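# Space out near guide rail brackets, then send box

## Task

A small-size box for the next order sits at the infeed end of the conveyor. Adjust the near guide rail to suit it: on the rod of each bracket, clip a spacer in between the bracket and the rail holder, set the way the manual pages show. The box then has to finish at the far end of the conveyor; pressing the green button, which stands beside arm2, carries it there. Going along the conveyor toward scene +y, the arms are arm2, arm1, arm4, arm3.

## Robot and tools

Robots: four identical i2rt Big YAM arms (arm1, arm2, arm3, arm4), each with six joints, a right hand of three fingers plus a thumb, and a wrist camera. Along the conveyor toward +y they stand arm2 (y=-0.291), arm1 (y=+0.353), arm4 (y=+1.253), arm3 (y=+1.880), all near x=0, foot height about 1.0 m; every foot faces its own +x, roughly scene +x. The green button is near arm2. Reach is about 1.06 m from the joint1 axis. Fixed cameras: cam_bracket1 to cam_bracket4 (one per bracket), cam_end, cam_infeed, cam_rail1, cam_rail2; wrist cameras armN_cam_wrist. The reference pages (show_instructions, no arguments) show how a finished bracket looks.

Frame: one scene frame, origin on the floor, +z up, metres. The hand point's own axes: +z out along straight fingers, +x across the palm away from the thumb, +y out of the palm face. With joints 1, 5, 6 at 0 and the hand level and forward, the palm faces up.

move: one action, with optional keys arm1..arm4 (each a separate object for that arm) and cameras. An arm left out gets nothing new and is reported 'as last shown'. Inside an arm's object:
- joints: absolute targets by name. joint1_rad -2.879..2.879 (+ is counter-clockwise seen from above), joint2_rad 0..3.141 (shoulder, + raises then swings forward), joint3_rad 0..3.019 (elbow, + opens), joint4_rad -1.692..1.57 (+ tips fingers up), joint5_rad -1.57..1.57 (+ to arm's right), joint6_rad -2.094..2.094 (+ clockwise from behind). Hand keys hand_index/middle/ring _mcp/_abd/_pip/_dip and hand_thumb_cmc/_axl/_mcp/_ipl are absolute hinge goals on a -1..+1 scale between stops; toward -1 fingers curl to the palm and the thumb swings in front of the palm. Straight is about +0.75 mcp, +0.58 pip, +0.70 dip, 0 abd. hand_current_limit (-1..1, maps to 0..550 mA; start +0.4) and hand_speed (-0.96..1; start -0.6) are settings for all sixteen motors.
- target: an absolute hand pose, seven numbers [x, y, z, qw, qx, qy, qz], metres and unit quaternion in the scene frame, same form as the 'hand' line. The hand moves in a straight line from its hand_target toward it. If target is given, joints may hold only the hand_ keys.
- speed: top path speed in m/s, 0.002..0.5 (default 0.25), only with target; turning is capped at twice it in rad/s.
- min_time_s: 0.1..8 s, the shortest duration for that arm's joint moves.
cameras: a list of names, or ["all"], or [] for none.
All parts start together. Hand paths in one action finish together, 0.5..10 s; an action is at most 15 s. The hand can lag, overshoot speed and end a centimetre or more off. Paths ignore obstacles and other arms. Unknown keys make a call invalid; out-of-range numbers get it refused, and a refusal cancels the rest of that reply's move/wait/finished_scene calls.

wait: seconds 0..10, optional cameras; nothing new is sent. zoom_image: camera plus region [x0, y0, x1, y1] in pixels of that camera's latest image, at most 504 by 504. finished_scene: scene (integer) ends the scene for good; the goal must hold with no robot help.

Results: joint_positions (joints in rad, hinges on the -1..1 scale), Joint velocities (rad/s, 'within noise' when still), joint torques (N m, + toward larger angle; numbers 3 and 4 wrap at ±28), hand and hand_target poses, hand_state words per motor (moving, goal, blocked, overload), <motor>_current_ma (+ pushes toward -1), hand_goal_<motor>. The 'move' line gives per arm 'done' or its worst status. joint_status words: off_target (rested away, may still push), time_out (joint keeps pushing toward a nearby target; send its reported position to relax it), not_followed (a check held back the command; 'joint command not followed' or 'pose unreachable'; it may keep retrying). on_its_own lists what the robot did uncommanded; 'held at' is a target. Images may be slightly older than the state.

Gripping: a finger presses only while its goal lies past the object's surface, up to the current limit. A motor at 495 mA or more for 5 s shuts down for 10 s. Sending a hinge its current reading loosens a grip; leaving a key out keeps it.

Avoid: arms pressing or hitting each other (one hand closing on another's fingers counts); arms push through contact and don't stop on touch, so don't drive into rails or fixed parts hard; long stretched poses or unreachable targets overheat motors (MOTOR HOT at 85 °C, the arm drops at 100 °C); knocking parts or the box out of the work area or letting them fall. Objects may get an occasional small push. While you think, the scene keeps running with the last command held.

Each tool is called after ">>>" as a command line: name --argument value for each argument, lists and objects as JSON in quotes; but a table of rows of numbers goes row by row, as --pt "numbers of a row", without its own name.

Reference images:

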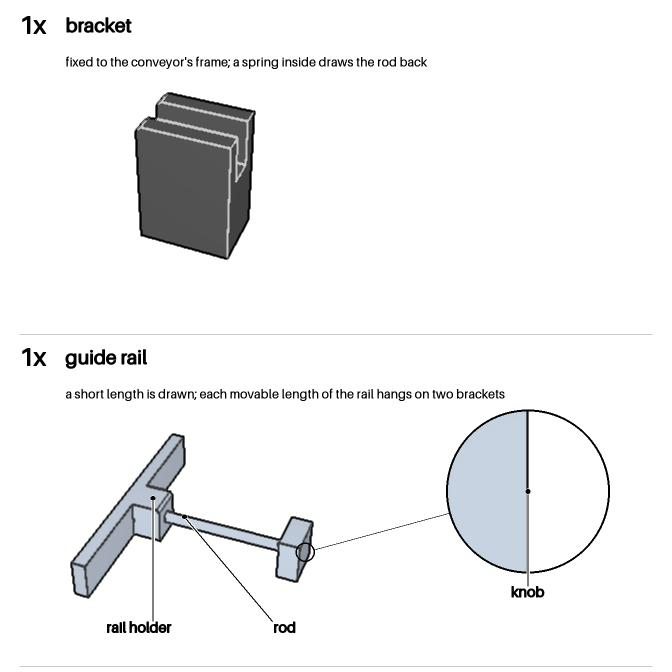

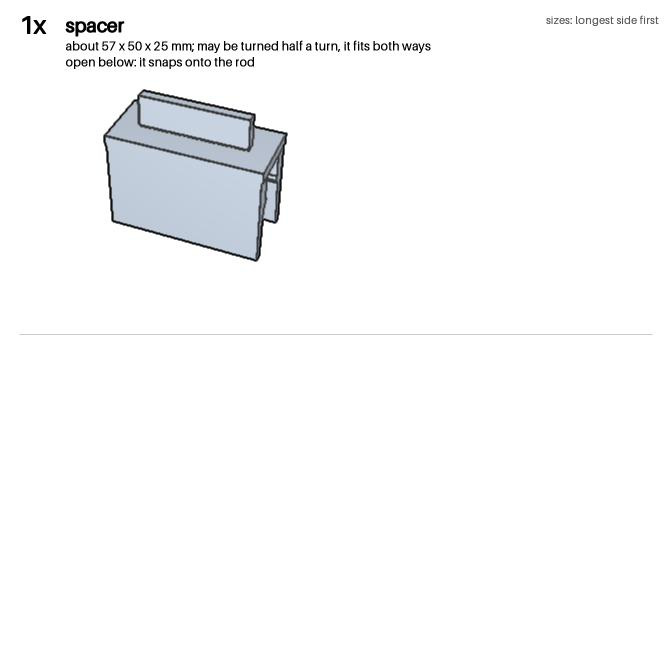

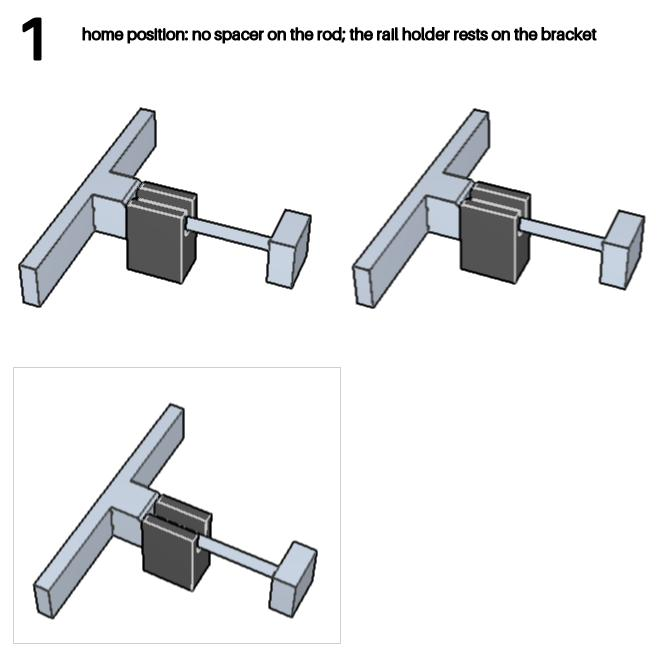

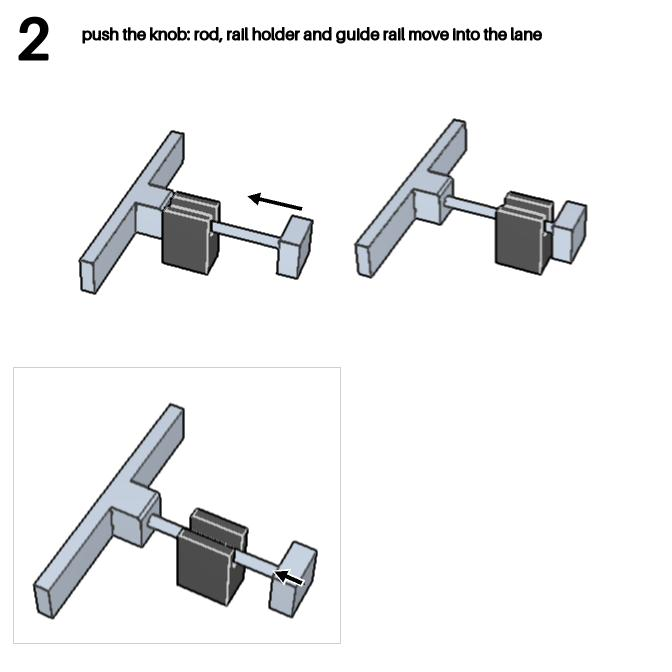

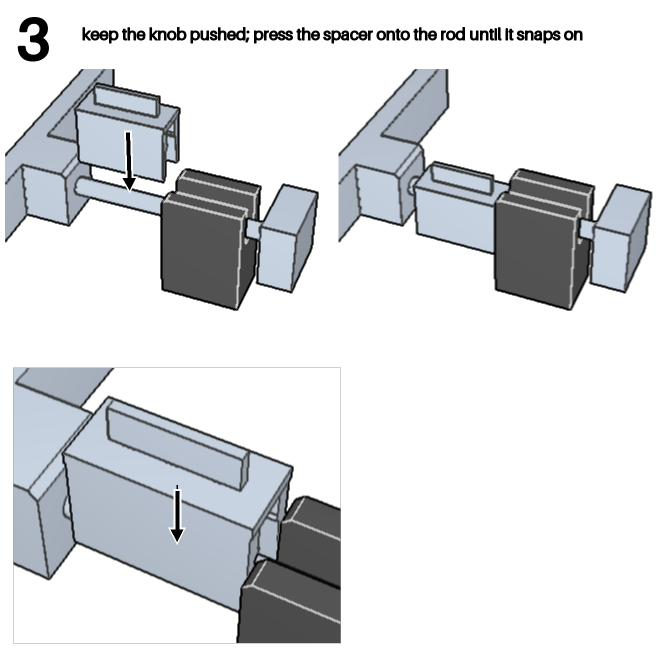

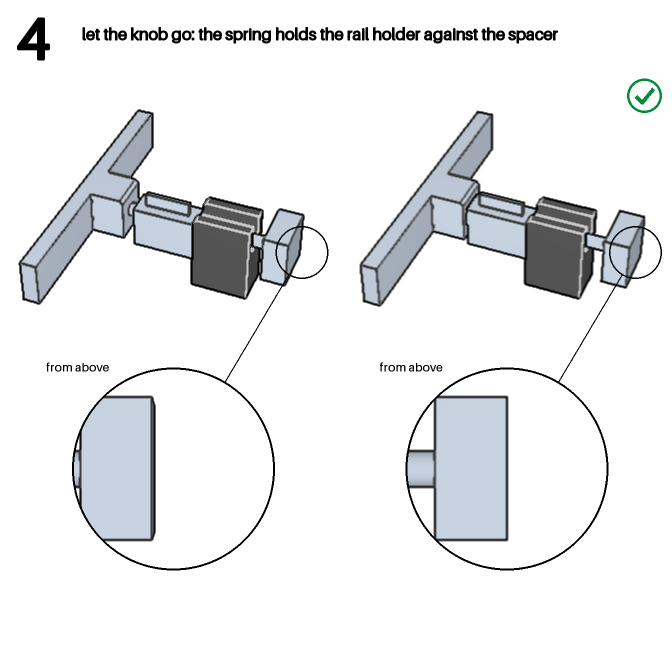

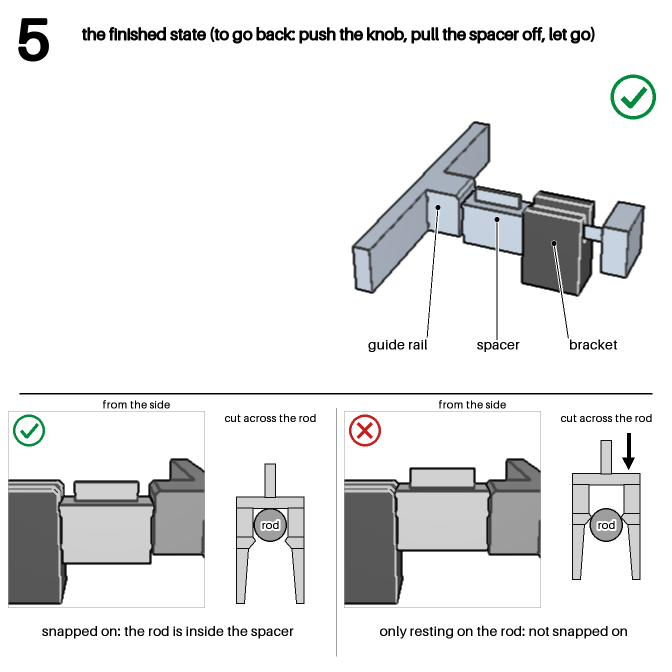

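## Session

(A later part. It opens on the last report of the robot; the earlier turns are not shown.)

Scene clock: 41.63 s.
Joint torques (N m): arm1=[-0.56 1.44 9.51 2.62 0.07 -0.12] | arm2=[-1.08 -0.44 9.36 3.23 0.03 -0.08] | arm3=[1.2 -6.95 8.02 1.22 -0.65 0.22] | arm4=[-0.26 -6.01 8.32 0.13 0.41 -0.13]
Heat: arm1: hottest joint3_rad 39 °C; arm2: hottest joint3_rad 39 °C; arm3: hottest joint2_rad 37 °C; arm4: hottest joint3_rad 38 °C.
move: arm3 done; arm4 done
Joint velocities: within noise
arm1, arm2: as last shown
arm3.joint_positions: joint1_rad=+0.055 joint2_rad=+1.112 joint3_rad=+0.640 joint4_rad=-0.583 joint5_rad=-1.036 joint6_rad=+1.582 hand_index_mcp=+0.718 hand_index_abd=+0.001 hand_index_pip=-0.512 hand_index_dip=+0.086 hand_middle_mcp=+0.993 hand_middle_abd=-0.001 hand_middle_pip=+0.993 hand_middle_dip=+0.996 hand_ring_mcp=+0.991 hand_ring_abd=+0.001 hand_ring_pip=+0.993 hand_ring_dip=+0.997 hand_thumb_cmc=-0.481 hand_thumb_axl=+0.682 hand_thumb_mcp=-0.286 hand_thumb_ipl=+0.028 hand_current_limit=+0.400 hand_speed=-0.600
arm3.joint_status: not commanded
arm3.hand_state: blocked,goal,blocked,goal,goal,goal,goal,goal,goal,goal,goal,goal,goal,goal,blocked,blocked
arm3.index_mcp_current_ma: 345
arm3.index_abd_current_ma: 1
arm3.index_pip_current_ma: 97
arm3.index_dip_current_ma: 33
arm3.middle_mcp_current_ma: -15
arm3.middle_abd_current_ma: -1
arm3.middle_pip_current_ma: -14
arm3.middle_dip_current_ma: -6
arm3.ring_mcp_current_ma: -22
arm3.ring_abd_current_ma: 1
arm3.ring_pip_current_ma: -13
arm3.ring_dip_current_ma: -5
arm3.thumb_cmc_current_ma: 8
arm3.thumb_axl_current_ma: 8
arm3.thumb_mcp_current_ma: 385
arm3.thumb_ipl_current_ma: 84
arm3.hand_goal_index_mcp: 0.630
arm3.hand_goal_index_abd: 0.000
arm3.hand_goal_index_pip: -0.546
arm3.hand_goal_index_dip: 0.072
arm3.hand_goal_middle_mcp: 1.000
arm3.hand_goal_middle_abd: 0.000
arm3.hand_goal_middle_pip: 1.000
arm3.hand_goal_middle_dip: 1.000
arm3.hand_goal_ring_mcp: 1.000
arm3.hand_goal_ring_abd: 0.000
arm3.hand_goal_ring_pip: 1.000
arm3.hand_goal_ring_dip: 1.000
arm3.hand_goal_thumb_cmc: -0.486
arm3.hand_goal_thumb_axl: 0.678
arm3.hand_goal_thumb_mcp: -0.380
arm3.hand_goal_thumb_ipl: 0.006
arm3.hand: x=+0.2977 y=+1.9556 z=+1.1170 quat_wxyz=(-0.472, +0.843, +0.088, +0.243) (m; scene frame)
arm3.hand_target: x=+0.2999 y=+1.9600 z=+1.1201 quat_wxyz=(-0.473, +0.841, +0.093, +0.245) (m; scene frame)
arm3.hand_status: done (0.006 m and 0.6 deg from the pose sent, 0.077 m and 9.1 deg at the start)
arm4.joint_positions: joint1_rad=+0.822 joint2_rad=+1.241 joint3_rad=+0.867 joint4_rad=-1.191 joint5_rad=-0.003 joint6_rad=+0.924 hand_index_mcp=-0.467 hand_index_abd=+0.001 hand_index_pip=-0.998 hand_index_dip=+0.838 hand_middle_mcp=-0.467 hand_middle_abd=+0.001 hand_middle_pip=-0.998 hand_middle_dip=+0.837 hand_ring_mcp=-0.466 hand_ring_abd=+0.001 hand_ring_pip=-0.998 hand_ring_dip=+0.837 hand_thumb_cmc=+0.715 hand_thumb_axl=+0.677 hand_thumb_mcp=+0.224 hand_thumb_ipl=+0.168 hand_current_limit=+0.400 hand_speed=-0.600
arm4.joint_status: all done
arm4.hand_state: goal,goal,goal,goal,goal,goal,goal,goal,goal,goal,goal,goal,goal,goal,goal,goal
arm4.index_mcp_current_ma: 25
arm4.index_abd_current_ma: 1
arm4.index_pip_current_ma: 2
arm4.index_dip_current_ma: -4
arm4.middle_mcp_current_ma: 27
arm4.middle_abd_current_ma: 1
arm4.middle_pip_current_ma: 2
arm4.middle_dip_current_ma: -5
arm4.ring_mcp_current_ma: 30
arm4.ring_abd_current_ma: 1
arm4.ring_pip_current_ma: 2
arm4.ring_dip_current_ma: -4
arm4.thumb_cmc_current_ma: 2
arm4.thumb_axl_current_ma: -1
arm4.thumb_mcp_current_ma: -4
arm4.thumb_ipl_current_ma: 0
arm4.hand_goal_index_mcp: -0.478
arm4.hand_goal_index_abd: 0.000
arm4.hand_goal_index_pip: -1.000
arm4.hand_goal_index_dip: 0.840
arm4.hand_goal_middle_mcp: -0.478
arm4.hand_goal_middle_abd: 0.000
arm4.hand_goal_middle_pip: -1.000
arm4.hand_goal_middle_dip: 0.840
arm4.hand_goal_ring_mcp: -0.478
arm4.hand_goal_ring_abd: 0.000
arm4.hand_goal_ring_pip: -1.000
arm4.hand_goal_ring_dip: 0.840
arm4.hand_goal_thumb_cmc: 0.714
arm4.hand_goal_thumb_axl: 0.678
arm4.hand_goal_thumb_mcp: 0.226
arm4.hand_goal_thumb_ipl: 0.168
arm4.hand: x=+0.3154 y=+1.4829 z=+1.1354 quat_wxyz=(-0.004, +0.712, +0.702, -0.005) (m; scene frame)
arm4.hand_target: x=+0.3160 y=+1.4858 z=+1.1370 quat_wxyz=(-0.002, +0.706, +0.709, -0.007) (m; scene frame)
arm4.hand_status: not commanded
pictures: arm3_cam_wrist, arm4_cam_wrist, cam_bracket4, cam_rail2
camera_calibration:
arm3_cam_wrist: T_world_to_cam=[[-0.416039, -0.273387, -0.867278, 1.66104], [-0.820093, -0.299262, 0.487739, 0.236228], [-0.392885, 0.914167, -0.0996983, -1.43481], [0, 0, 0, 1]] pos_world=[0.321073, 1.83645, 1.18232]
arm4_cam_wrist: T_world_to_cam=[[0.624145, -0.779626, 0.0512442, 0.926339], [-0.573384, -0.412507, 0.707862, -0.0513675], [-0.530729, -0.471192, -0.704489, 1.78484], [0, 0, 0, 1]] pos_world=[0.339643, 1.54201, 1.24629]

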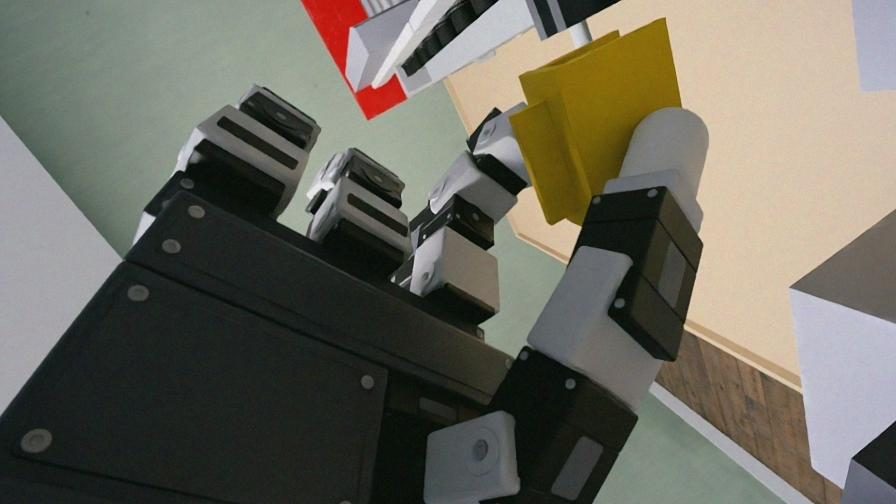

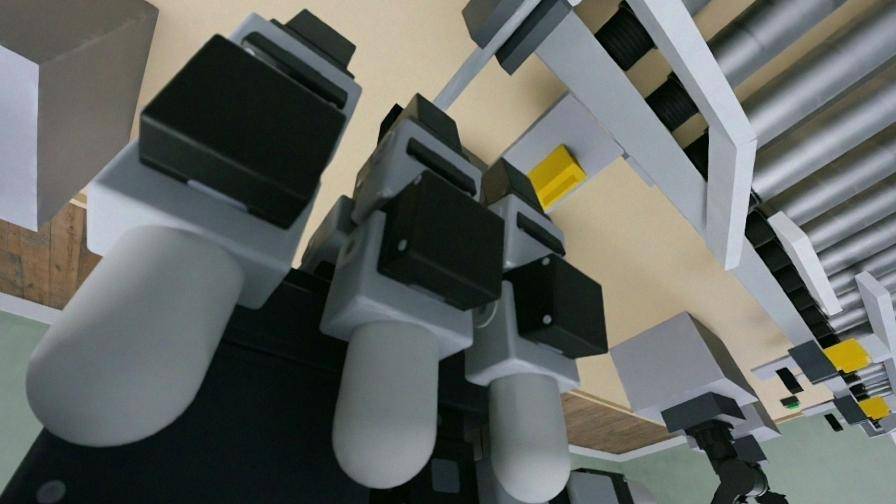

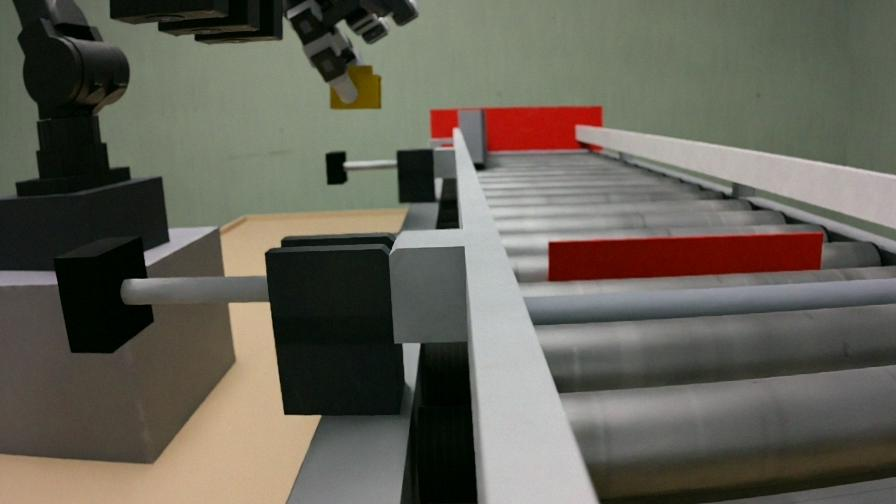

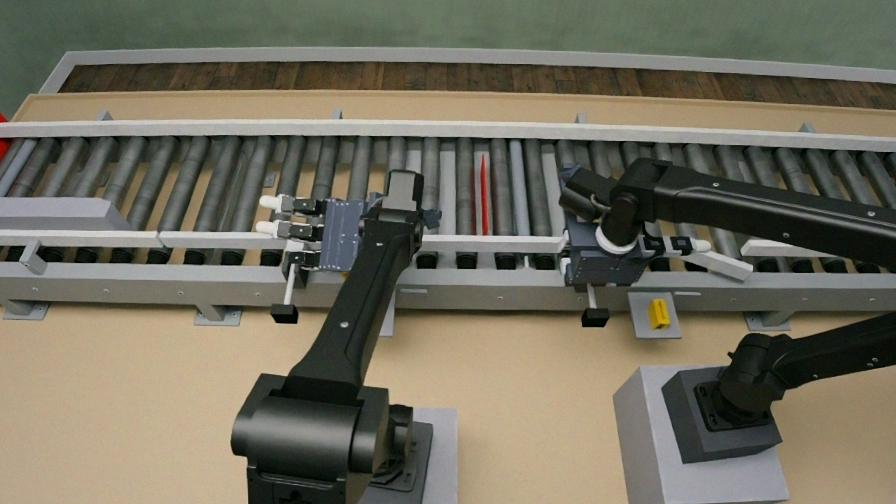

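>>> move --arm4 '{"target": [0.19, 1.468, 1.10, 0, 0.7071, 0.7071, 0], "speed": 0.15}' --arm3 '{"target": [0.405, 2.11, 1.13, 0.4728, -0.8413, -0.0928, -0.2450], "speed": 0.12}' --cameras '["cam_bracket3", "cam_bracket4", "cam_rail2"]'

Scene clock: 44.37 s.
Joint torques (N m): arm1=[-0.44 1.32 9.5 2.61 0.06 -0.12] | arm2=[-0.67 -0.09 9.22 3.21 0.1 -0.05] | arm3=[1.08 -11.11 12.04 1.92 -0.42 0.17] | arm4=[0.09 -4.95 7.57 0.87 0.44 0.15]
Heat: arm1: hottest joint3_rad 39 °C; arm2: hottest joint3_rad 40 °C; arm3: hottest joint3_rad 38 °C; arm4: hottest joint3_rad 38 °C.
move: arm3 off_target; arm4 done
Joint velocities: within noise
arm1, arm2: as last shown
arm3.joint_positions: joint1_rad=+0.443 joint2_rad=+1.405 joint3_rad=+0.825 joint4_rad=-0.139 joint5_rad=-0.775 joint6_rad=+2.050 hand_index_mcp=+0.718 hand_index_abd=+0.001 hand_index_pip=-0.512 hand_index_dip=+0.086 hand_middle_mcp=+0.993 hand_middle_abd=-0.001 hand_middle_pip=+0.993 hand_middle_dip=+0.996 hand_ring_mcp=+0.991 hand_ring_abd=+0.001 hand_ring_pip=+0.993 hand_ring_dip=+0.997 hand_thumb_cmc=-0.481 hand_thumb_axl=+0.682 hand_thumb_mcp=-0.286 hand_thumb_ipl=+0.028 hand_current_limit=+0.400 hand_speed=-0.600
arm3.joint_status: not commanded
arm3.hand_state: blocked,goal,blocked,goal,goal,goal,goal,goal,goal,goal,goal,goal,goal,goal,blocked,blocked
arm3.index_mcp_current_ma: 344
arm3.index_abd_current_ma: 1
arm3.index_pip_current_ma: 97
arm3.index_dip_current_ma: 33
arm3.middle_mcp_current_ma: -15
arm3.middle_abd_current_ma: -1
arm3.middle_pip_current_ma: -14
arm3.middle_dip_current_ma: -6
arm3.ring_mcp_current_ma: -22
arm3.ring_abd_current_ma: 1
arm3.ring_pip_current_ma: -13
arm3.ring_dip_current_ma: -5
arm3.thumb_cmc_current_ma: 9
arm3.thumb_axl_current_ma: 8
arm3.thumb_mcp_current_ma: 385
arm3.thumb_ipl_current_ma: 84
arm3.hand_goal_index_mcp: 0.630
arm3.hand_goal_index_abd: 0.000
arm3.hand_goal_index_pip: -0.546
arm3.hand_goal_index_dip: 0.072
arm3.hand_goal_middle_mcp: 1.000
arm3.hand_goal_middle_abd: 0.000
arm3.hand_goal_middle_pip: 1.000
arm3.hand_goal_middle_dip: 1.000
arm3.hand_goal_ring_mcp: 1.000
arm3.hand_goal_ring_abd: 0.000
arm3.hand_goal_ring_pip: 1.000
arm3.hand_goal_ring_dip: 1.000
arm3.hand_goal_thumb_cmc: -0.486
arm3.hand_goal_thumb_axl: 0.678
arm3.hand_goal_thumb_mcp: -0.380
arm3.hand_goal_thumb_ipl: 0.006
arm3.hand: x=+0.3845 y=+2.0976 z=+1.1092 quat_wxyz=(-0.466, +0.851, +0.084, +0.226) (m; scene frame)
arm3.hand_target: x=+0.4035 y=+2.1093 z=+1.1307 quat_wxyz=(-0.473, +0.841, +0.093, +0.245) (m; scene frame)
arm3.hand_status: off_target (0.032 m and 2.8 deg from the pose sent, 0.189 m and 0.6 deg at the start)
arm4.joint_positions: joint1_rad=+1.193 joint2_rad=+1.084 joint3_rad=+0.626 joint4_rad=-1.133 joint5_rad=+0.008 joint6_rad=+1.273 hand_index_mcp=-0.467 hand_index_abd=+0.001 hand_index_pip=-0.998 hand_index_dip=+0.838 hand_middle_mcp=-0.467 hand_middle_abd=+0.001 hand_middle_pip=-0.998 hand_middle_dip=+0.837 hand_ring_mcp=-0.466 hand_ring_abd=+0.001 hand_ring_pip=-0.998 hand_ring_dip=+0.837 hand_thumb_cmc=+0.715 hand_thumb_axl=+0.677 hand_thumb_mcp=+0.224 hand_thumb_ipl=+0.168 hand_current_limit=+0.400 hand_speed=-0.600
arm4.joint_status: not commanded
arm4.hand_state: goal,goal,goal,goal,goal,goal,goal,goal,goal,goal,goal,goal,goal,goal,goal,goal
arm4.index_mcp_current_ma: 25
arm4.index_abd_current_ma: 1
arm4.index_pip_current_ma: 2
arm4.index_dip_current_ma: -4
arm4.middle_mcp_current_ma: 27
arm4.middle_abd_current_ma: 1
arm4.middle_pip_current_ma: 2
arm4.middle_dip_current_ma: -5
arm4.ring_mcp_current_ma: 30
arm4.ring_abd_current_ma: 1
arm4.ring_pip_current_ma: 2
arm4.ring_dip_current_ma: -4
arm4.thumb_cmc_current_ma: 1
arm4.thumb_axl_current_ma: -1
arm4.thumb_mcp_current_ma: -4
arm4.thumb_ipl_current_ma: 0
arm4.hand_goal_index_mcp: -0.478
arm4.hand_goal_index_abd: 0.000
arm4.hand_goal_index_pip: -1.000
arm4.hand_goal_index_dip: 0.840
arm4.hand_goal_middle_mcp: -0.478
arm4.hand_goal_middle_abd: 0.000
arm4.hand_goal_middle_pip: -1.000
arm4.hand_goal_middle_dip: 0.840
arm4.hand_goal_ring_mcp: -0.478
arm4.hand_goal_ring_abd: 0.000
arm4.hand_goal_ring_pip: -1.000
arm4.hand_goal_ring_dip: 0.840
arm4.hand_goal_thumb_cmc: 0.714
arm4.hand_goal_thumb_axl: 0.678
arm4.hand_goal_thumb_mcp: 0.226
arm4.hand_goal_thumb_ipl: 0.168
arm4.hand: x=+0.1894 y=+1.4629 z=+1.0945 quat_wxyz=(+0.006, +0.704, +0.710, -0.015) (m; scene frame)
arm4.hand_target: x=+0.1899 y=+1.4679 z=+1.1000 quat_wxyz=(+0.000, +0.707, +0.707, +0.000) (m; scene frame)
arm4.hand_status: done (0.008 m and 1.9 deg from the pose sent, 0.131 m and 1.1 deg at the start)
pictures: cam_bracket3, cam_bracket4, cam_rail2

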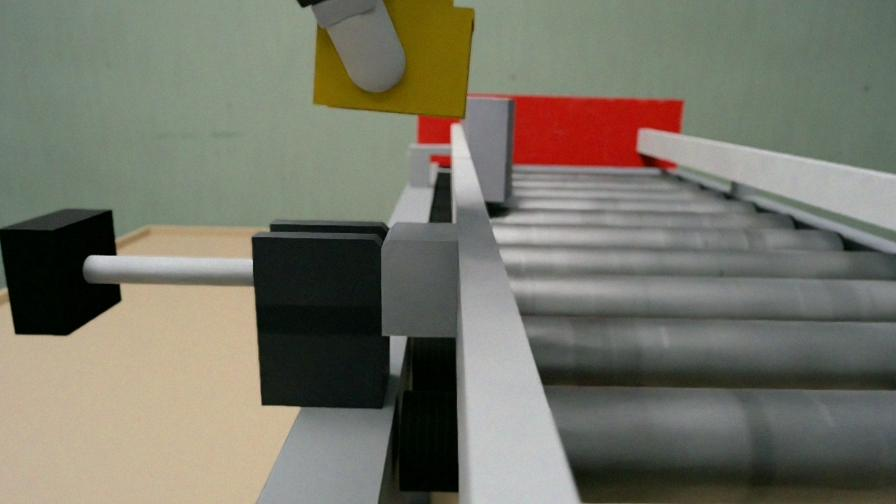

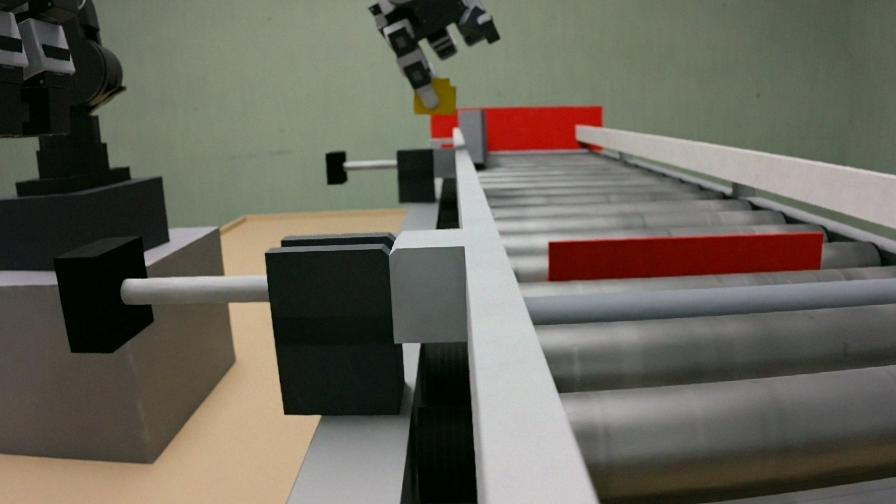

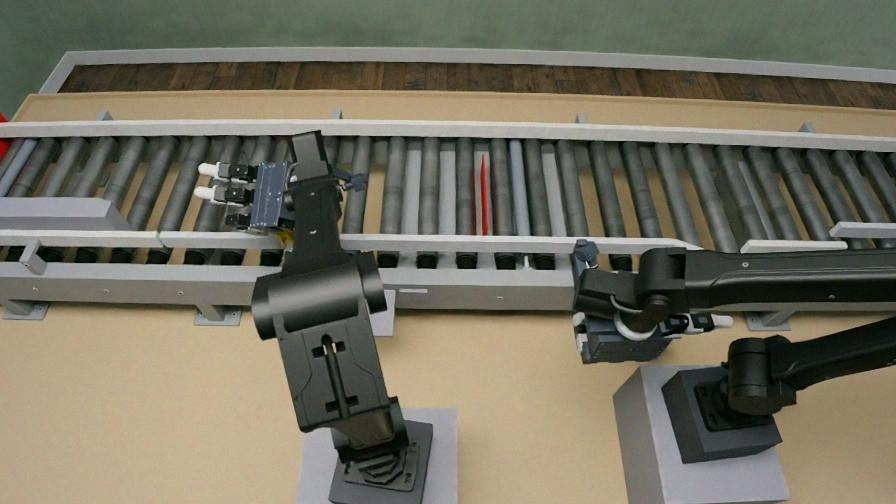

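>>> zoom_image --camera "cam_bracket3" --region '[250, 0, 550, 260]'

Scaled by 1.680 from the camera's 896x504 image, which has a finer 1280x720 frame.

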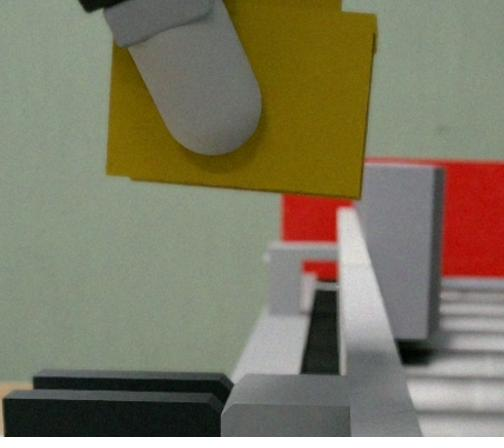

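>>> move --arm3 '{"target": [0.418, 2.12, 1.105, 0.4728, -0.8413, -0.0928, -0.2450], "speed": 0.1}' --arm4 '{"target": [0.19, 1.472, 0.985, 0, 0.7071, 0.7071, 0], "speed": 0.1}' --cameras '["cam_bracket3", "cam_bracket4", "cam_rail2", "arm3_cam_wrist", "arm4_cam_wrist"]'

>>> zoom_image --camera "cam_bracket3" --region '[250, 0, 550, 260]'

>>> zoom_image --camera "arm3_cam_wrist" --region '[446, 0, 896, 300]'

Scene clock: 47.50 s.
Joint torques (N m): arm1=[-0.5 1.44 9.51 2.63 0.06 -0.12] | arm2=[-0.91 -0.44 9.32 3.36 -0.01 -0.07] | arm3=[1.03 -12.51 11.96 2.02 -0.41 0.18] | arm4=[-0.03 -4.6 5.33 0.98 0.45 0.14]
Heat: arm1: hottest joint3_rad 39 °C; arm2: hottest joint3_rad 40 °C; arm3: hottest joint3_rad 38 °C; arm4: hottest joint3_rad 37 °C.
move: arm3 off_target; arm4 done
Joint velocities: within noise
arm1, arm2: as last shown
arm3.joint_positions: joint1_rad=+0.451 joint2_rad=+1.481 joint3_rad=+0.825 joint4_rad=-0.058 joint5_rad=-0.766 joint6_rad=+2.061 hand_index_mcp=+0.718 hand_index_abd=+0.001 hand_index_pip=-0.512 hand_index_dip=+0.086 hand_middle_mcp=+0.993 hand_middle_abd=-0.001 hand_middle_pip=+0.993 hand_middle_dip=+0.996 hand_ring_mcp=+0.991 hand_ring_abd=+0.001 hand_ring_pip=+0.993 hand_ring_dip=+0.997 hand_thumb_cmc=-0.481 hand_thumb_axl=+0.682 hand_thumb_mcp=-0.286 hand_thumb_ipl=+0.028 hand_current_limit=+0.400 hand_speed=-0.600
arm3.joint_status: not commanded
arm3.hand_state: blocked,goal,blocked,goal,goal,goal,goal,goal,goal,goal,goal,goal,goal,goal,blocked,blocked
arm3.index_mcp_current_ma: 344
arm3.index_abd_current_ma: 1
arm3.index_pip_current_ma: 97
arm3.index_dip_current_ma: 33
arm3.middle_mcp_current_ma: -15
arm3.middle_abd_current_ma: -1
arm3.middle_pip_current_ma: -14
arm3.middle_dip_current_ma: -6
arm3.ring_mcp_current_ma: -22
arm3.ring_abd_current_ma: 1
arm3.ring_pip_current_ma: -13
arm3.ring_dip_current_ma: -5
arm3.thumb_cmc_current_ma: 9
arm3.thumb_axl_current_ma: 8
arm3.thumb_mcp_current_ma: 385
arm3.thumb_ipl_current_ma: 84
arm3.hand_goal_index_mcp: 0.630
arm3.hand_goal_index_abd: 0.000
arm3.hand_goal_index_pip: -0.546
arm3.hand_goal_index_dip: 0.072
arm3.hand_goal_middle_mcp: 1.000
arm3.hand_goal_middle_abd: 0.000
arm3.hand_goal_middle_pip: 1.000
arm3.hand_goal_middle_dip: 1.000
arm3.hand_goal_ring_mcp: 1.000
arm3.hand_goal_ring_abd: 0.000
arm3.hand_goal_ring_pip: 1.000
arm3.hand_goal_ring_dip: 1.000
arm3.hand_goal_thumb_cmc: -0.486
arm3.hand_goal_thumb_axl: 0.678
arm3.hand_goal_thumb_mcp: -0.380
arm3.hand_goal_thumb_ipl: 0.006
arm3.hand: x=+0.3955 y=+2.1043 z=+1.0837 quat_wxyz=(-0.465, +0.852, +0.082, +0.225) (m; scene frame)
arm3.hand_target: x=+0.4162 y=+2.1192 z=+1.1058 quat_wxyz=(-0.473, +0.841, +0.093, +0.245) (m; scene frame)
arm3.hand_status: off_target (0.035 m and 3.0 deg from the pose sent, 0.041 m and 2.8 deg at the start)
arm4.joint_positions: joint1_rad=+1.193 joint2_rad=+1.355 joint3_rad=+0.469 joint4_rad=-0.682 joint5_rad=+0.008 joint6_rad=+1.274 hand_index_mcp=-0.467 hand_index_abd=+0.001 hand_index_pip=-0.998 hand_index_dip=+0.838 hand_middle_mcp=-0.467 hand_middle_abd=+0.001 hand_middle_pip=-0.998 hand_middle_dip=+0.837 hand_ring_mcp=-0.466 hand_ring_abd=+0.001 hand_ring_pip=-0.998 hand_ring_dip=+0.837 hand_thumb_cmc=+0.715 hand_thumb_axl=+0.677 hand_thumb_mcp=+0.224 hand_thumb_ipl=+0.168 hand_current_limit=+0.400 hand_speed=-0.600
arm4.joint_status: not commanded
arm4.hand_state: goal,goal,goal,goal,goal,goal,goal,goal,goal,goal,goal,goal,goal,goal,goal,goal
arm4.index_mcp_current_ma: 25
arm4.index_abd_current_ma: 1
arm4.index_pip_current_ma: 2
arm4.index_dip_current_ma: -4
arm4.middle_mcp_current_ma: 27
arm4.middle_abd_current_ma: 1
arm4.middle_pip_current_ma: 2
arm4.middle_dip_current_ma: -5
arm4.ring_mcp_current_ma: 30
arm4.ring_abd_current_ma: 1
arm4.ring_pip_current_ma: 2
arm4.ring_dip_current_ma: -4
arm4.thumb_cmc_current_ma: 1
arm4.thumb_axl_current_ma: -1
arm4.thumb_mcp_current_ma: -5
arm4.thumb_ipl_current_ma: 0
arm4.hand_goal_index_mcp: -0.478
arm4.hand_goal_index_abd: 0.000
arm4.hand_goal_index_pip: -1.000
arm4.hand_goal_index_dip: 0.840
arm4.hand_goal_middle_mcp: -0.478
arm4.hand_goal_middle_abd: 0.000
arm4.hand_goal_middle_pip: -1.000
arm4.hand_goal_middle_dip: 0.840
arm4.hand_goal_ring_mcp: -0.478
arm4.hand_goal_ring_abd: 0.000
arm4.hand_goal_ring_pip: -1.000
arm4.hand_goal_ring_dip: 0.840
arm4.hand_goal_thumb_cmc: 0.714
arm4.hand_goal_thumb_axl: 0.678
arm4.hand_goal_thumb_mcp: 0.226
arm4.hand_goal_thumb_ipl: 0.168
arm4.hand: x=+0.1900 y=+1.4689 z=+0.9856 quat_wxyz=(+0.001, +0.704, +0.710, -0.004) (m; scene frame)
arm4.hand_target: x=+0.1900 y=+1.4721 z=+0.9851 quat_wxyz=(+0.000, +0.707, +0.707, +0.000) (m; scene frame)
arm4.hand_status: done (0.003 m and 0.7 deg from the pose sent, 0.110 m and 1.9 deg at the start)
pictures: arm3_cam_wrist, arm4_cam_wrist, cam_bracket3, cam_bracket4, cam_rail2
camera_calibration:
arm3_cam_wrist: T_world_to_cam=[[-0.449208, -0.291338, -0.844592, 1.73989], [-0.800606, -0.288316, 0.525266, 0.3058], [-0.396539, 0.912138, -0.103733, -1.52561], [0, 0, 0, 1]] pos_world=[0.421434, 1.98663, 1.15062]
arm4_cam_wrist: T_world_to_cam=[[0.640669, -0.765462, 0.060094, 0.968694], [-0.56897, -0.420741, 0.706576, -0.0103797], [-0.515573, -0.486873, -0.705081, 1.62686], [0, 0, 0, 1]] pos_world=[0.212247, 1.52921, 1.09619]

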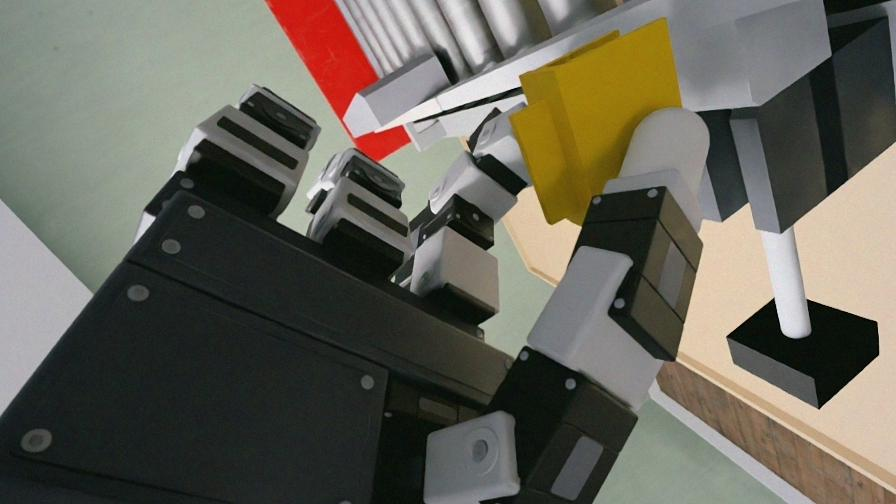

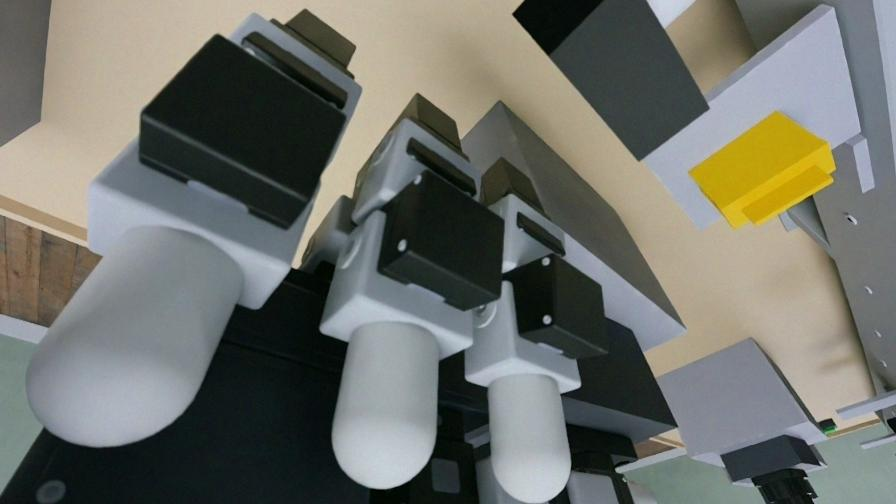

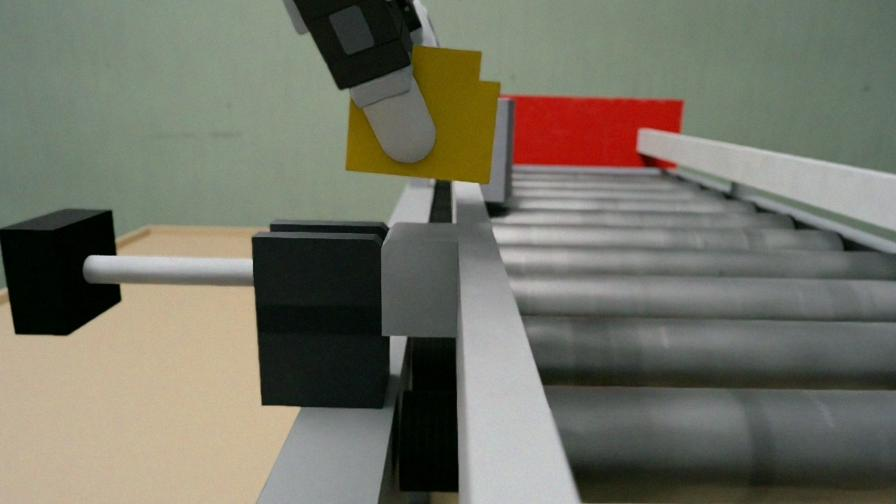

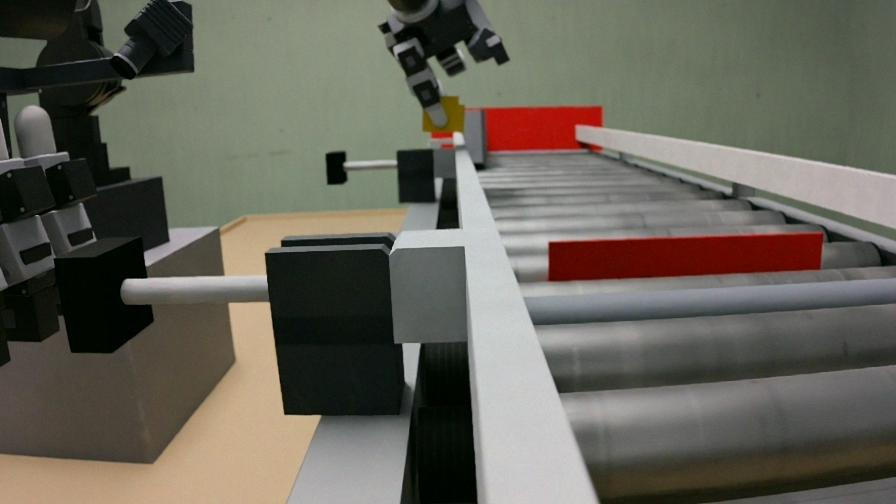

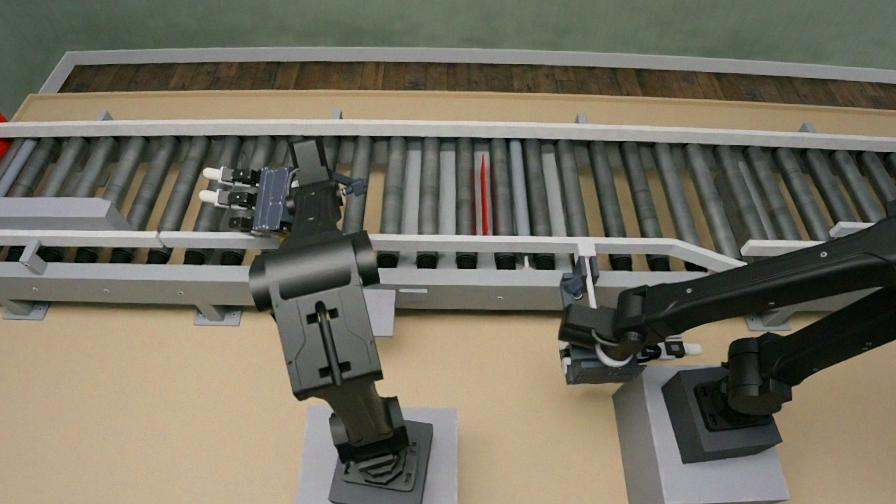

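Scaled by 1.680 from the camera's 896x504 image, which has a finer 1280x720 frame.

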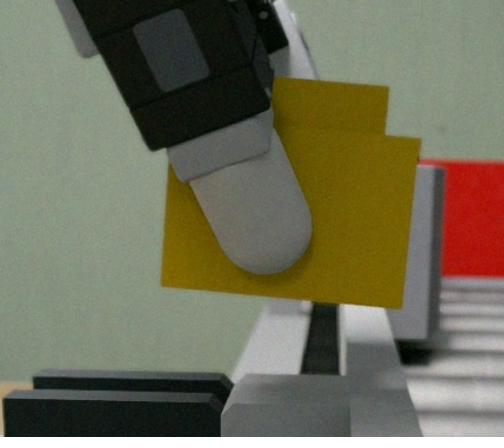

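Scaled by 1.120 from the camera's 896x504 image, which has a finer 1280x720 frame.

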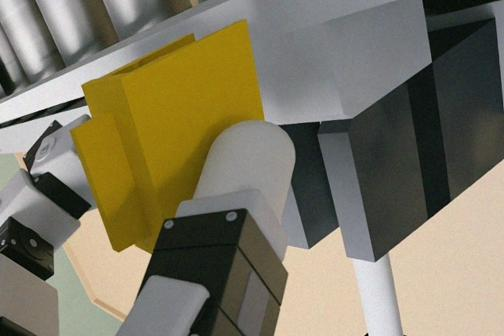

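>>> wait --seconds 0.1 --cameras '["cam_end", "cam_rail2"]'

>>> zoom_image --camera "cam_end" --region '[540, 120, 700, 260]'

>>> zoom_image --camera "cam_rail2" --region '[220, 200, 360, 340]'

Scene clock: 48.77 s.
Joint torques (N m): arm1=[-0.38 1.44 9.48 2.63 0.06 -0.12] | arm2=[-0.26 -0.44 9.24 3.59 0.06 -0.06] | arm3=[2.14 -13.1 11.93 1.85 -0.42 0.17] | arm4=[-0.09 -4.6 5.31 1.02 0.44 0.13]
Heat: arm1: hottest joint3_rad 39 °C; arm2: hottest joint3_rad 40 °C; arm3: hottest joint3_rad 38 °C; arm4: hottest joint3_rad 37 °C.
Joint velocities: within noise
arm1.joint_positions: joint1_rad=-0.080 joint2_rad=+0.609 joint3_rad=+1.380 joint4_rad=-1.288 joint5_rad=-0.058 joint6_rad=+1.162 hand_index_mcp=+0.754 hand_index_abd=+0.001 hand_index_pip=+0.577 hand_index_dip=+0.696 hand_middle_mcp=+0.754 hand_middle_abd=+0.000 hand_middle_pip=+0.577 hand_middle_dip=+0.696 hand_ring_mcp=+0.754 hand_ring_abd=+0.001 hand_ring_pip=+0.577 hand_ring_dip=+0.696 hand_thumb_cmc=+0.714 hand_thumb_axl=+0.677 hand_thumb_mcp=+0.226 hand_thumb_ipl=+0.168 hand_current_limit=+0.400 hand_speed=-0.600
arm1.joint_status: not commanded
arm1.hand_state: goal,goal,goal,goal,goal,goal,goal,goal,goal,goal,goal,goal,goal,goal,goal,goal
arm1.index_mcp_current_ma: 0
arm1.index_abd_current_ma: 0
arm1.index_pip_current_ma: 1
arm1.index_dip_current_ma: 0
arm1.middle_mcp_current_ma: 0
arm1.middle_abd_current_ma: 0
arm1.middle_pip_current_ma: 1
arm1.middle_dip_current_ma: 0
arm1.ring_mcp_current_ma: 0
arm1.ring_abd_current_ma: 0
arm1.ring_pip_current_ma: 1
arm1.ring_dip_current_ma: 0
arm1.thumb_cmc_current_ma: 0
arm1.thumb_axl_current_ma: -1
arm1.thumb_mcp_current_ma: 0
arm1.thumb_ipl_current_ma: 0
arm1.hand_goal_index_mcp: 0.754
arm1.hand_goal_index_abd: 0.000
arm1.hand_goal_index_pip: 0.576
arm1.hand_goal_index_dip: 0.696
arm1.hand_goal_middle_mcp: 0.754
arm1.hand_goal_middle_abd: 0.000
arm1.hand_goal_middle_pip: 0.576
arm1.hand_goal_middle_dip: 0.696
arm1.hand_goal_ring_mcp: 0.754
arm1.hand_goal_ring_abd: 0.000
arm1.hand_goal_ring_pip: 0.576
arm1.hand_goal_ring_dip: 0.696
arm1.hand_goal_thumb_cmc: 0.714
arm1.hand_goal_thumb_axl: 0.678
arm1.hand_goal_thumb_mcp: 0.226
arm1.hand_goal_thumb_ipl: 0.168
arm1.hand: x=+0.2785 y=+0.2857 z=+1.5353 quat_wxyz=(+0.068, +0.840, +0.206, +0.498) (m; scene frame)
arm1.hand_target: x=+0.2758 y=+0.2856 z=+1.5450 quat_wxyz=(+0.070, +0.834, +0.205, +0.507) (m; scene frame)
arm1.hand_status: not commanded
arm2.joint_positions: joint1_rad=-0.169 joint2_rad=+0.607 joint3_rad=+1.362 joint4_rad=-1.180 joint5_rad=-0.019 joint6_rad=+1.058 hand_index_mcp=+0.755 hand_index_abd=+0.001 hand_index_pip=+0.577 hand_index_dip=+0.696 hand_middle_mcp=+0.755 hand_middle_abd=+0.000 hand_middle_pip=+0.577 hand_middle_dip=+0.696 hand_ring_mcp=+0.755 hand_ring_abd=+0.000 hand_ring_pip=+0.577 hand_ring_dip=+0.696 hand_thumb_cmc=+0.715 hand_thumb_axl=+0.677 hand_thumb_mcp=+0.226 hand_thumb_ipl=+0.168 hand_current_limit=+0.400 hand_speed=-0.600
arm2.joint_status: not commanded
arm2.hand_state: goal,goal,goal,goal,goal,goal,goal,goal,goal,goal,goal,goal,goal,goal,goal,goal
arm2.index_mcp_current_ma: 0
arm2.index_abd_current_ma: 0
arm2.index_pip_current_ma: 0
arm2.index_dip_current_ma: 0
arm2.middle_mcp_current_ma: 0
arm2.middle_abd_current_ma: 0
arm2.middle_pip_current_ma: 0
arm2.middle_dip_current_ma: 0
arm2.ring_mcp_current_ma: 0
arm2.ring_abd_current_ma: 0
arm2.ring_pip_current_ma: 0
arm2.ring_dip_current_ma: 0
arm2.thumb_cmc_current_ma: 0
arm2.thumb_axl_current_ma: 0
arm2.thumb_mcp_current_ma: 0
arm2.thumb_ipl_current_ma: 0
arm2.hand_goal_index_mcp: 0.754
arm2.hand_goal_index_abd: 0.000
arm2.hand_goal_index_pip: 0.576
arm2.hand_goal_index_dip: 0.696
arm2.hand_goal_middle_mcp: 0.754
arm2.hand_goal_middle_abd: 0.000
arm2.hand_goal_middle_pip: 0.576
arm2.hand_goal_middle_dip: 0.696
arm2.hand_goal_ring_mcp: 0.754
arm2.hand_goal_ring_abd: 0.000
arm2.hand_goal_ring_pip: 0.576
arm2.hand_goal_ring_dip: 0.696
arm2.hand_goal_thumb_cmc: 0.714
arm2.hand_goal_thumb_axl: 0.678
arm2.hand_goal_thumb_mcp: 0.226
arm2.hand_goal_thumb_ipl: 0.168
arm2.hand: x=+0.1640 y=-0.4516 z=+1.5901 quat_wxyz=(+0.212, +0.838, +0.087, +0.496) (m; scene frame)
arm2.hand_target: x=+0.1609 y=-0.4505 z=+1.6004 quat_wxyz=(+0.216, +0.832, +0.086, +0.505) (m; scene frame)
arm2.hand_status: not commanded
arm3.joint_positions: joint1_rad=+0.451 joint2_rad=+1.481 joint3_rad=+0.825 joint4_rad=-0.058 joint5_rad=-0.766 joint6_rad=+2.061 hand_index_mcp=+0.718 hand_index_abd=+0.001 hand_index_pip=-0.512 hand_index_dip=+0.086 hand_middle_mcp=+0.993 hand_middle_abd=-0.001 hand_middle_pip=+0.993 hand_middle_dip=+0.996 hand_ring_mcp=+0.991 hand_ring_abd=+0.001 hand_ring_pip=+0.993 hand_ring_dip=+0.997 hand_thumb_cmc=-0.481 hand_thumb_axl=+0.682 hand_thumb_mcp=-0.286 hand_thumb_ipl=+0.028 hand_current_limit=+0.400 hand_speed=-0.600
arm3.joint_status: not commanded
arm3.hand_state: blocked,goal,blocked,goal,goal,goal,goal,goal,goal,goal,goal,goal,goal,goal,blocked,blocked
arm3.index_mcp_current_ma: 344
arm3.index_abd_current_ma: 1
arm3.index_pip_current_ma: 97
arm3.index_dip_current_ma: 33
arm3.middle_mcp_current_ma: -15
arm3.middle_abd_current_ma: -1
arm3.middle_pip_current_ma: -14
arm3.middle_dip_current_ma: -6
arm3.ring_mcp_current_ma: -22
arm3.ring_abd_current_ma: 1
arm3.ring_pip_current_ma: -13
arm3.ring_dip_current_ma: -5
arm3.thumb_cmc_current_ma: 9
arm3.thumb_axl_current_ma: 8
arm3.thumb_mcp_current_ma: 385
arm3.thumb_ipl_current_ma: 84
arm3.hand_goal_index_mcp: 0.630
arm3.hand_goal_index_abd: 0.000
arm3.hand_goal_index_pip: -0.546
arm3.hand_goal_index_dip: 0.072
arm3.hand_goal_middle_mcp: 1.000
arm3.hand_goal_middle_abd: 0.000
arm3.hand_goal_middle_pip: 1.000
arm3.hand_goal_middle_dip: 1.000
arm3.hand_goal_ring_mcp: 1.000
arm3.hand_goal_ring_abd: 0.000
arm3.hand_goal_ring_pip: 1.000
arm3.hand_goal_ring_dip: 1.000
arm3.hand_goal_thumb_cmc: -0.486
arm3.hand_goal_thumb_axl: 0.678
arm3.hand_goal_thumb_mcp: -0.380
arm3.hand_goal_thumb_ipl: 0.006
arm3.hand: x=+0.3955 y=+2.1043 z=+1.0837 quat_wxyz=(-0.465, +0.852, +0.082, +0.225) (m; scene frame)
arm3.hand_target: x=+0.4162 y=+2.1192 z=+1.1058 quat_wxyz=(-0.473, +0.841, +0.093, +0.245) (m; scene frame)
arm3.hand_status: off_target (0.035 m and 3.0 deg from the pose sent, 0.041 m and 2.8 deg at the start)
arm4.joint_positions: joint1_rad=+1.193 joint2_rad=+1.355 joint3_rad=+0.469 joint4_rad=-0.682 joint5_rad=+0.008 joint6_rad=+1.274 hand_index_mcp=-0.467 hand_index_abd=+0.001 hand_index_pip=-0.998 hand_index_dip=+0.838 hand_middle_mcp=-0.467 hand_middle_abd=+0.001 hand_middle_pip=-0.998 hand_middle_dip=+0.837 hand_ring_mcp=-0.466 hand_ring_abd=+0.001 hand_ring_pip=-0.998 hand_ring_dip=+0.837 hand_thumb_cmc=+0.715 hand_thumb_axl=+0.677 hand_thumb_mcp=+0.224 hand_thumb_ipl=+0.168 hand_current_limit=+0.400 hand_speed=-0.600
arm4.joint_status: not commanded
arm4.hand_state: goal,goal,goal,goal,goal,goal,goal,goal,goal,goal,goal,goal,goal,goal,goal,goal
arm4.index_mcp_current_ma: 25
arm4.index_abd_current_ma: 1
arm4.index_pip_current_ma: 2
arm4.index_dip_current_ma: -4
arm4.middle_mcp_current_ma: 27
arm4.middle_abd_current_ma: 1
arm4.middle_pip_current_ma: 2
arm4.middle_dip_current_ma: -5
arm4.ring_mcp_current_ma: 30
arm4.ring_abd_current_ma: 1
arm4.ring_pip_current_ma: 2
arm4.ring_dip_current_ma: -4
arm4.thumb_cmc_current_ma: 1
arm4.thumb_axl_current_ma: -1
arm4.thumb_mcp_current_ma: -5
arm4.thumb_ipl_current_ma: 0
arm4.hand_goal_index_mcp: -0.478
arm4.hand_goal_index_abd: 0.000
arm4.hand_goal_index_pip: -1.000
arm4.hand_goal_index_dip: 0.840
arm4.hand_goal_middle_mcp: -0.478
arm4.hand_goal_middle_abd: 0.000
arm4.hand_goal_middle_pip: -1.000
arm4.hand_goal_middle_dip: 0.840
arm4.hand_goal_ring_mcp: -0.478
arm4.hand_goal_ring_abd: 0.000
arm4.hand_goal_ring_pip: -1.000
arm4.hand_goal_ring_dip: 0.840
arm4.hand_goal_thumb_cmc: 0.714
arm4.hand_goal_thumb_axl: 0.678
arm4.hand_goal_thumb_mcp: 0.226
arm4.hand_goal_thumb_ipl: 0.168
arm4.hand: x=+0.1900 y=+1.4689 z=+0.9856 quat_wxyz=(+0.001, +0.704, +0.710, -0.004) (m; scene frame)
arm4.hand_target: x=+0.1900 y=+1.4721 z=+0.9851 quat_wxyz=(+0.000, +0.707, +0.707, +0.000) (m; scene frame)
arm4.hand_status: done (0.003 m and 0.7 deg from the pose sent, 0.110 m and 1.9 deg at the start)
wait: 0.10 s; at rest from the start
pictures: cam_end, cam_rail2

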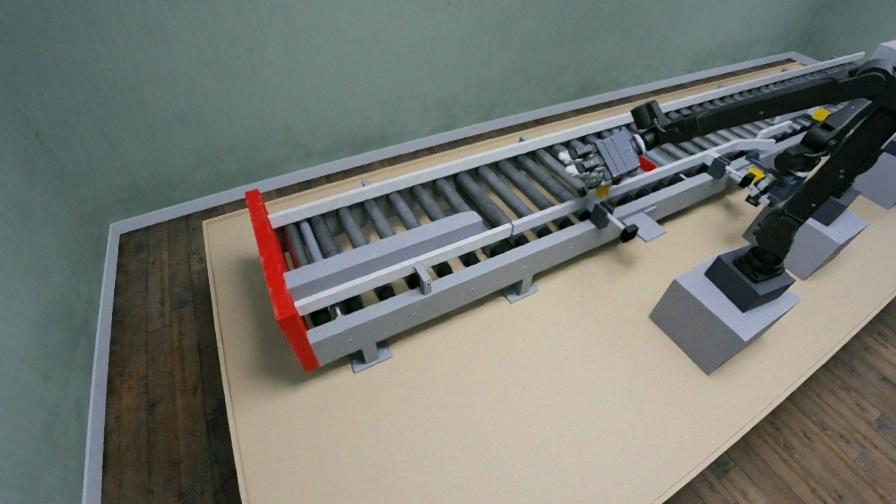

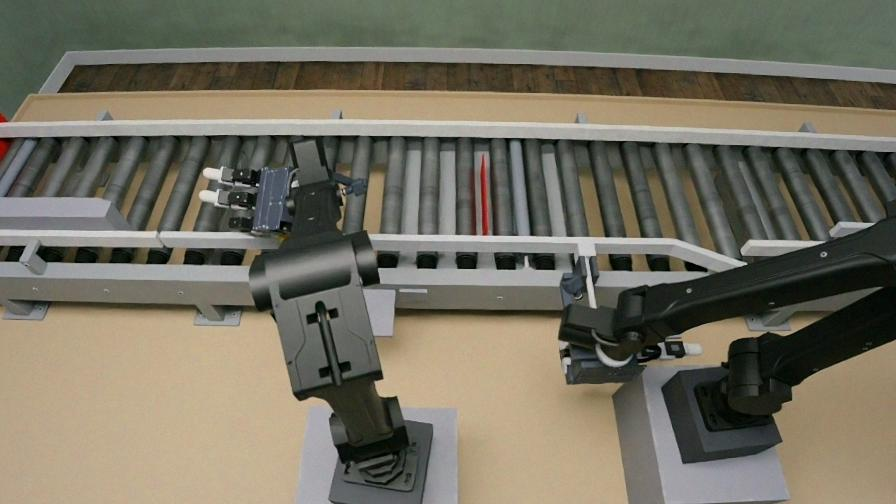

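Scaled by 3.150 from the camera's 896x504 image, which has a finer 1280x720 frame.

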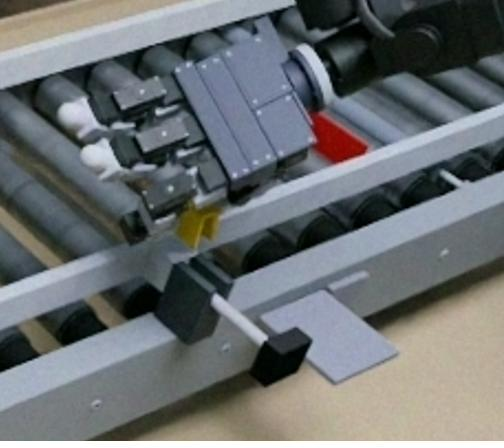

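Scaled by 3.600 from the camera's 896x504 image, which has a finer 1280x720 frame.

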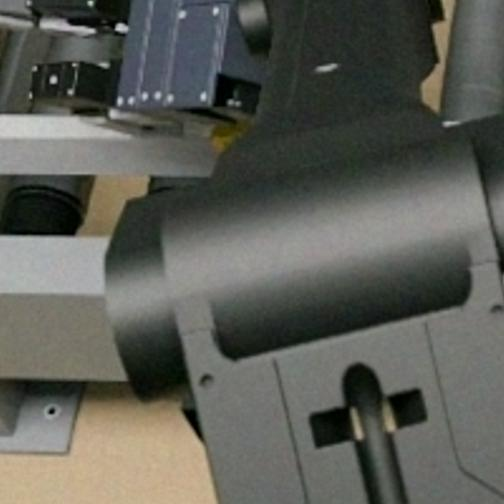

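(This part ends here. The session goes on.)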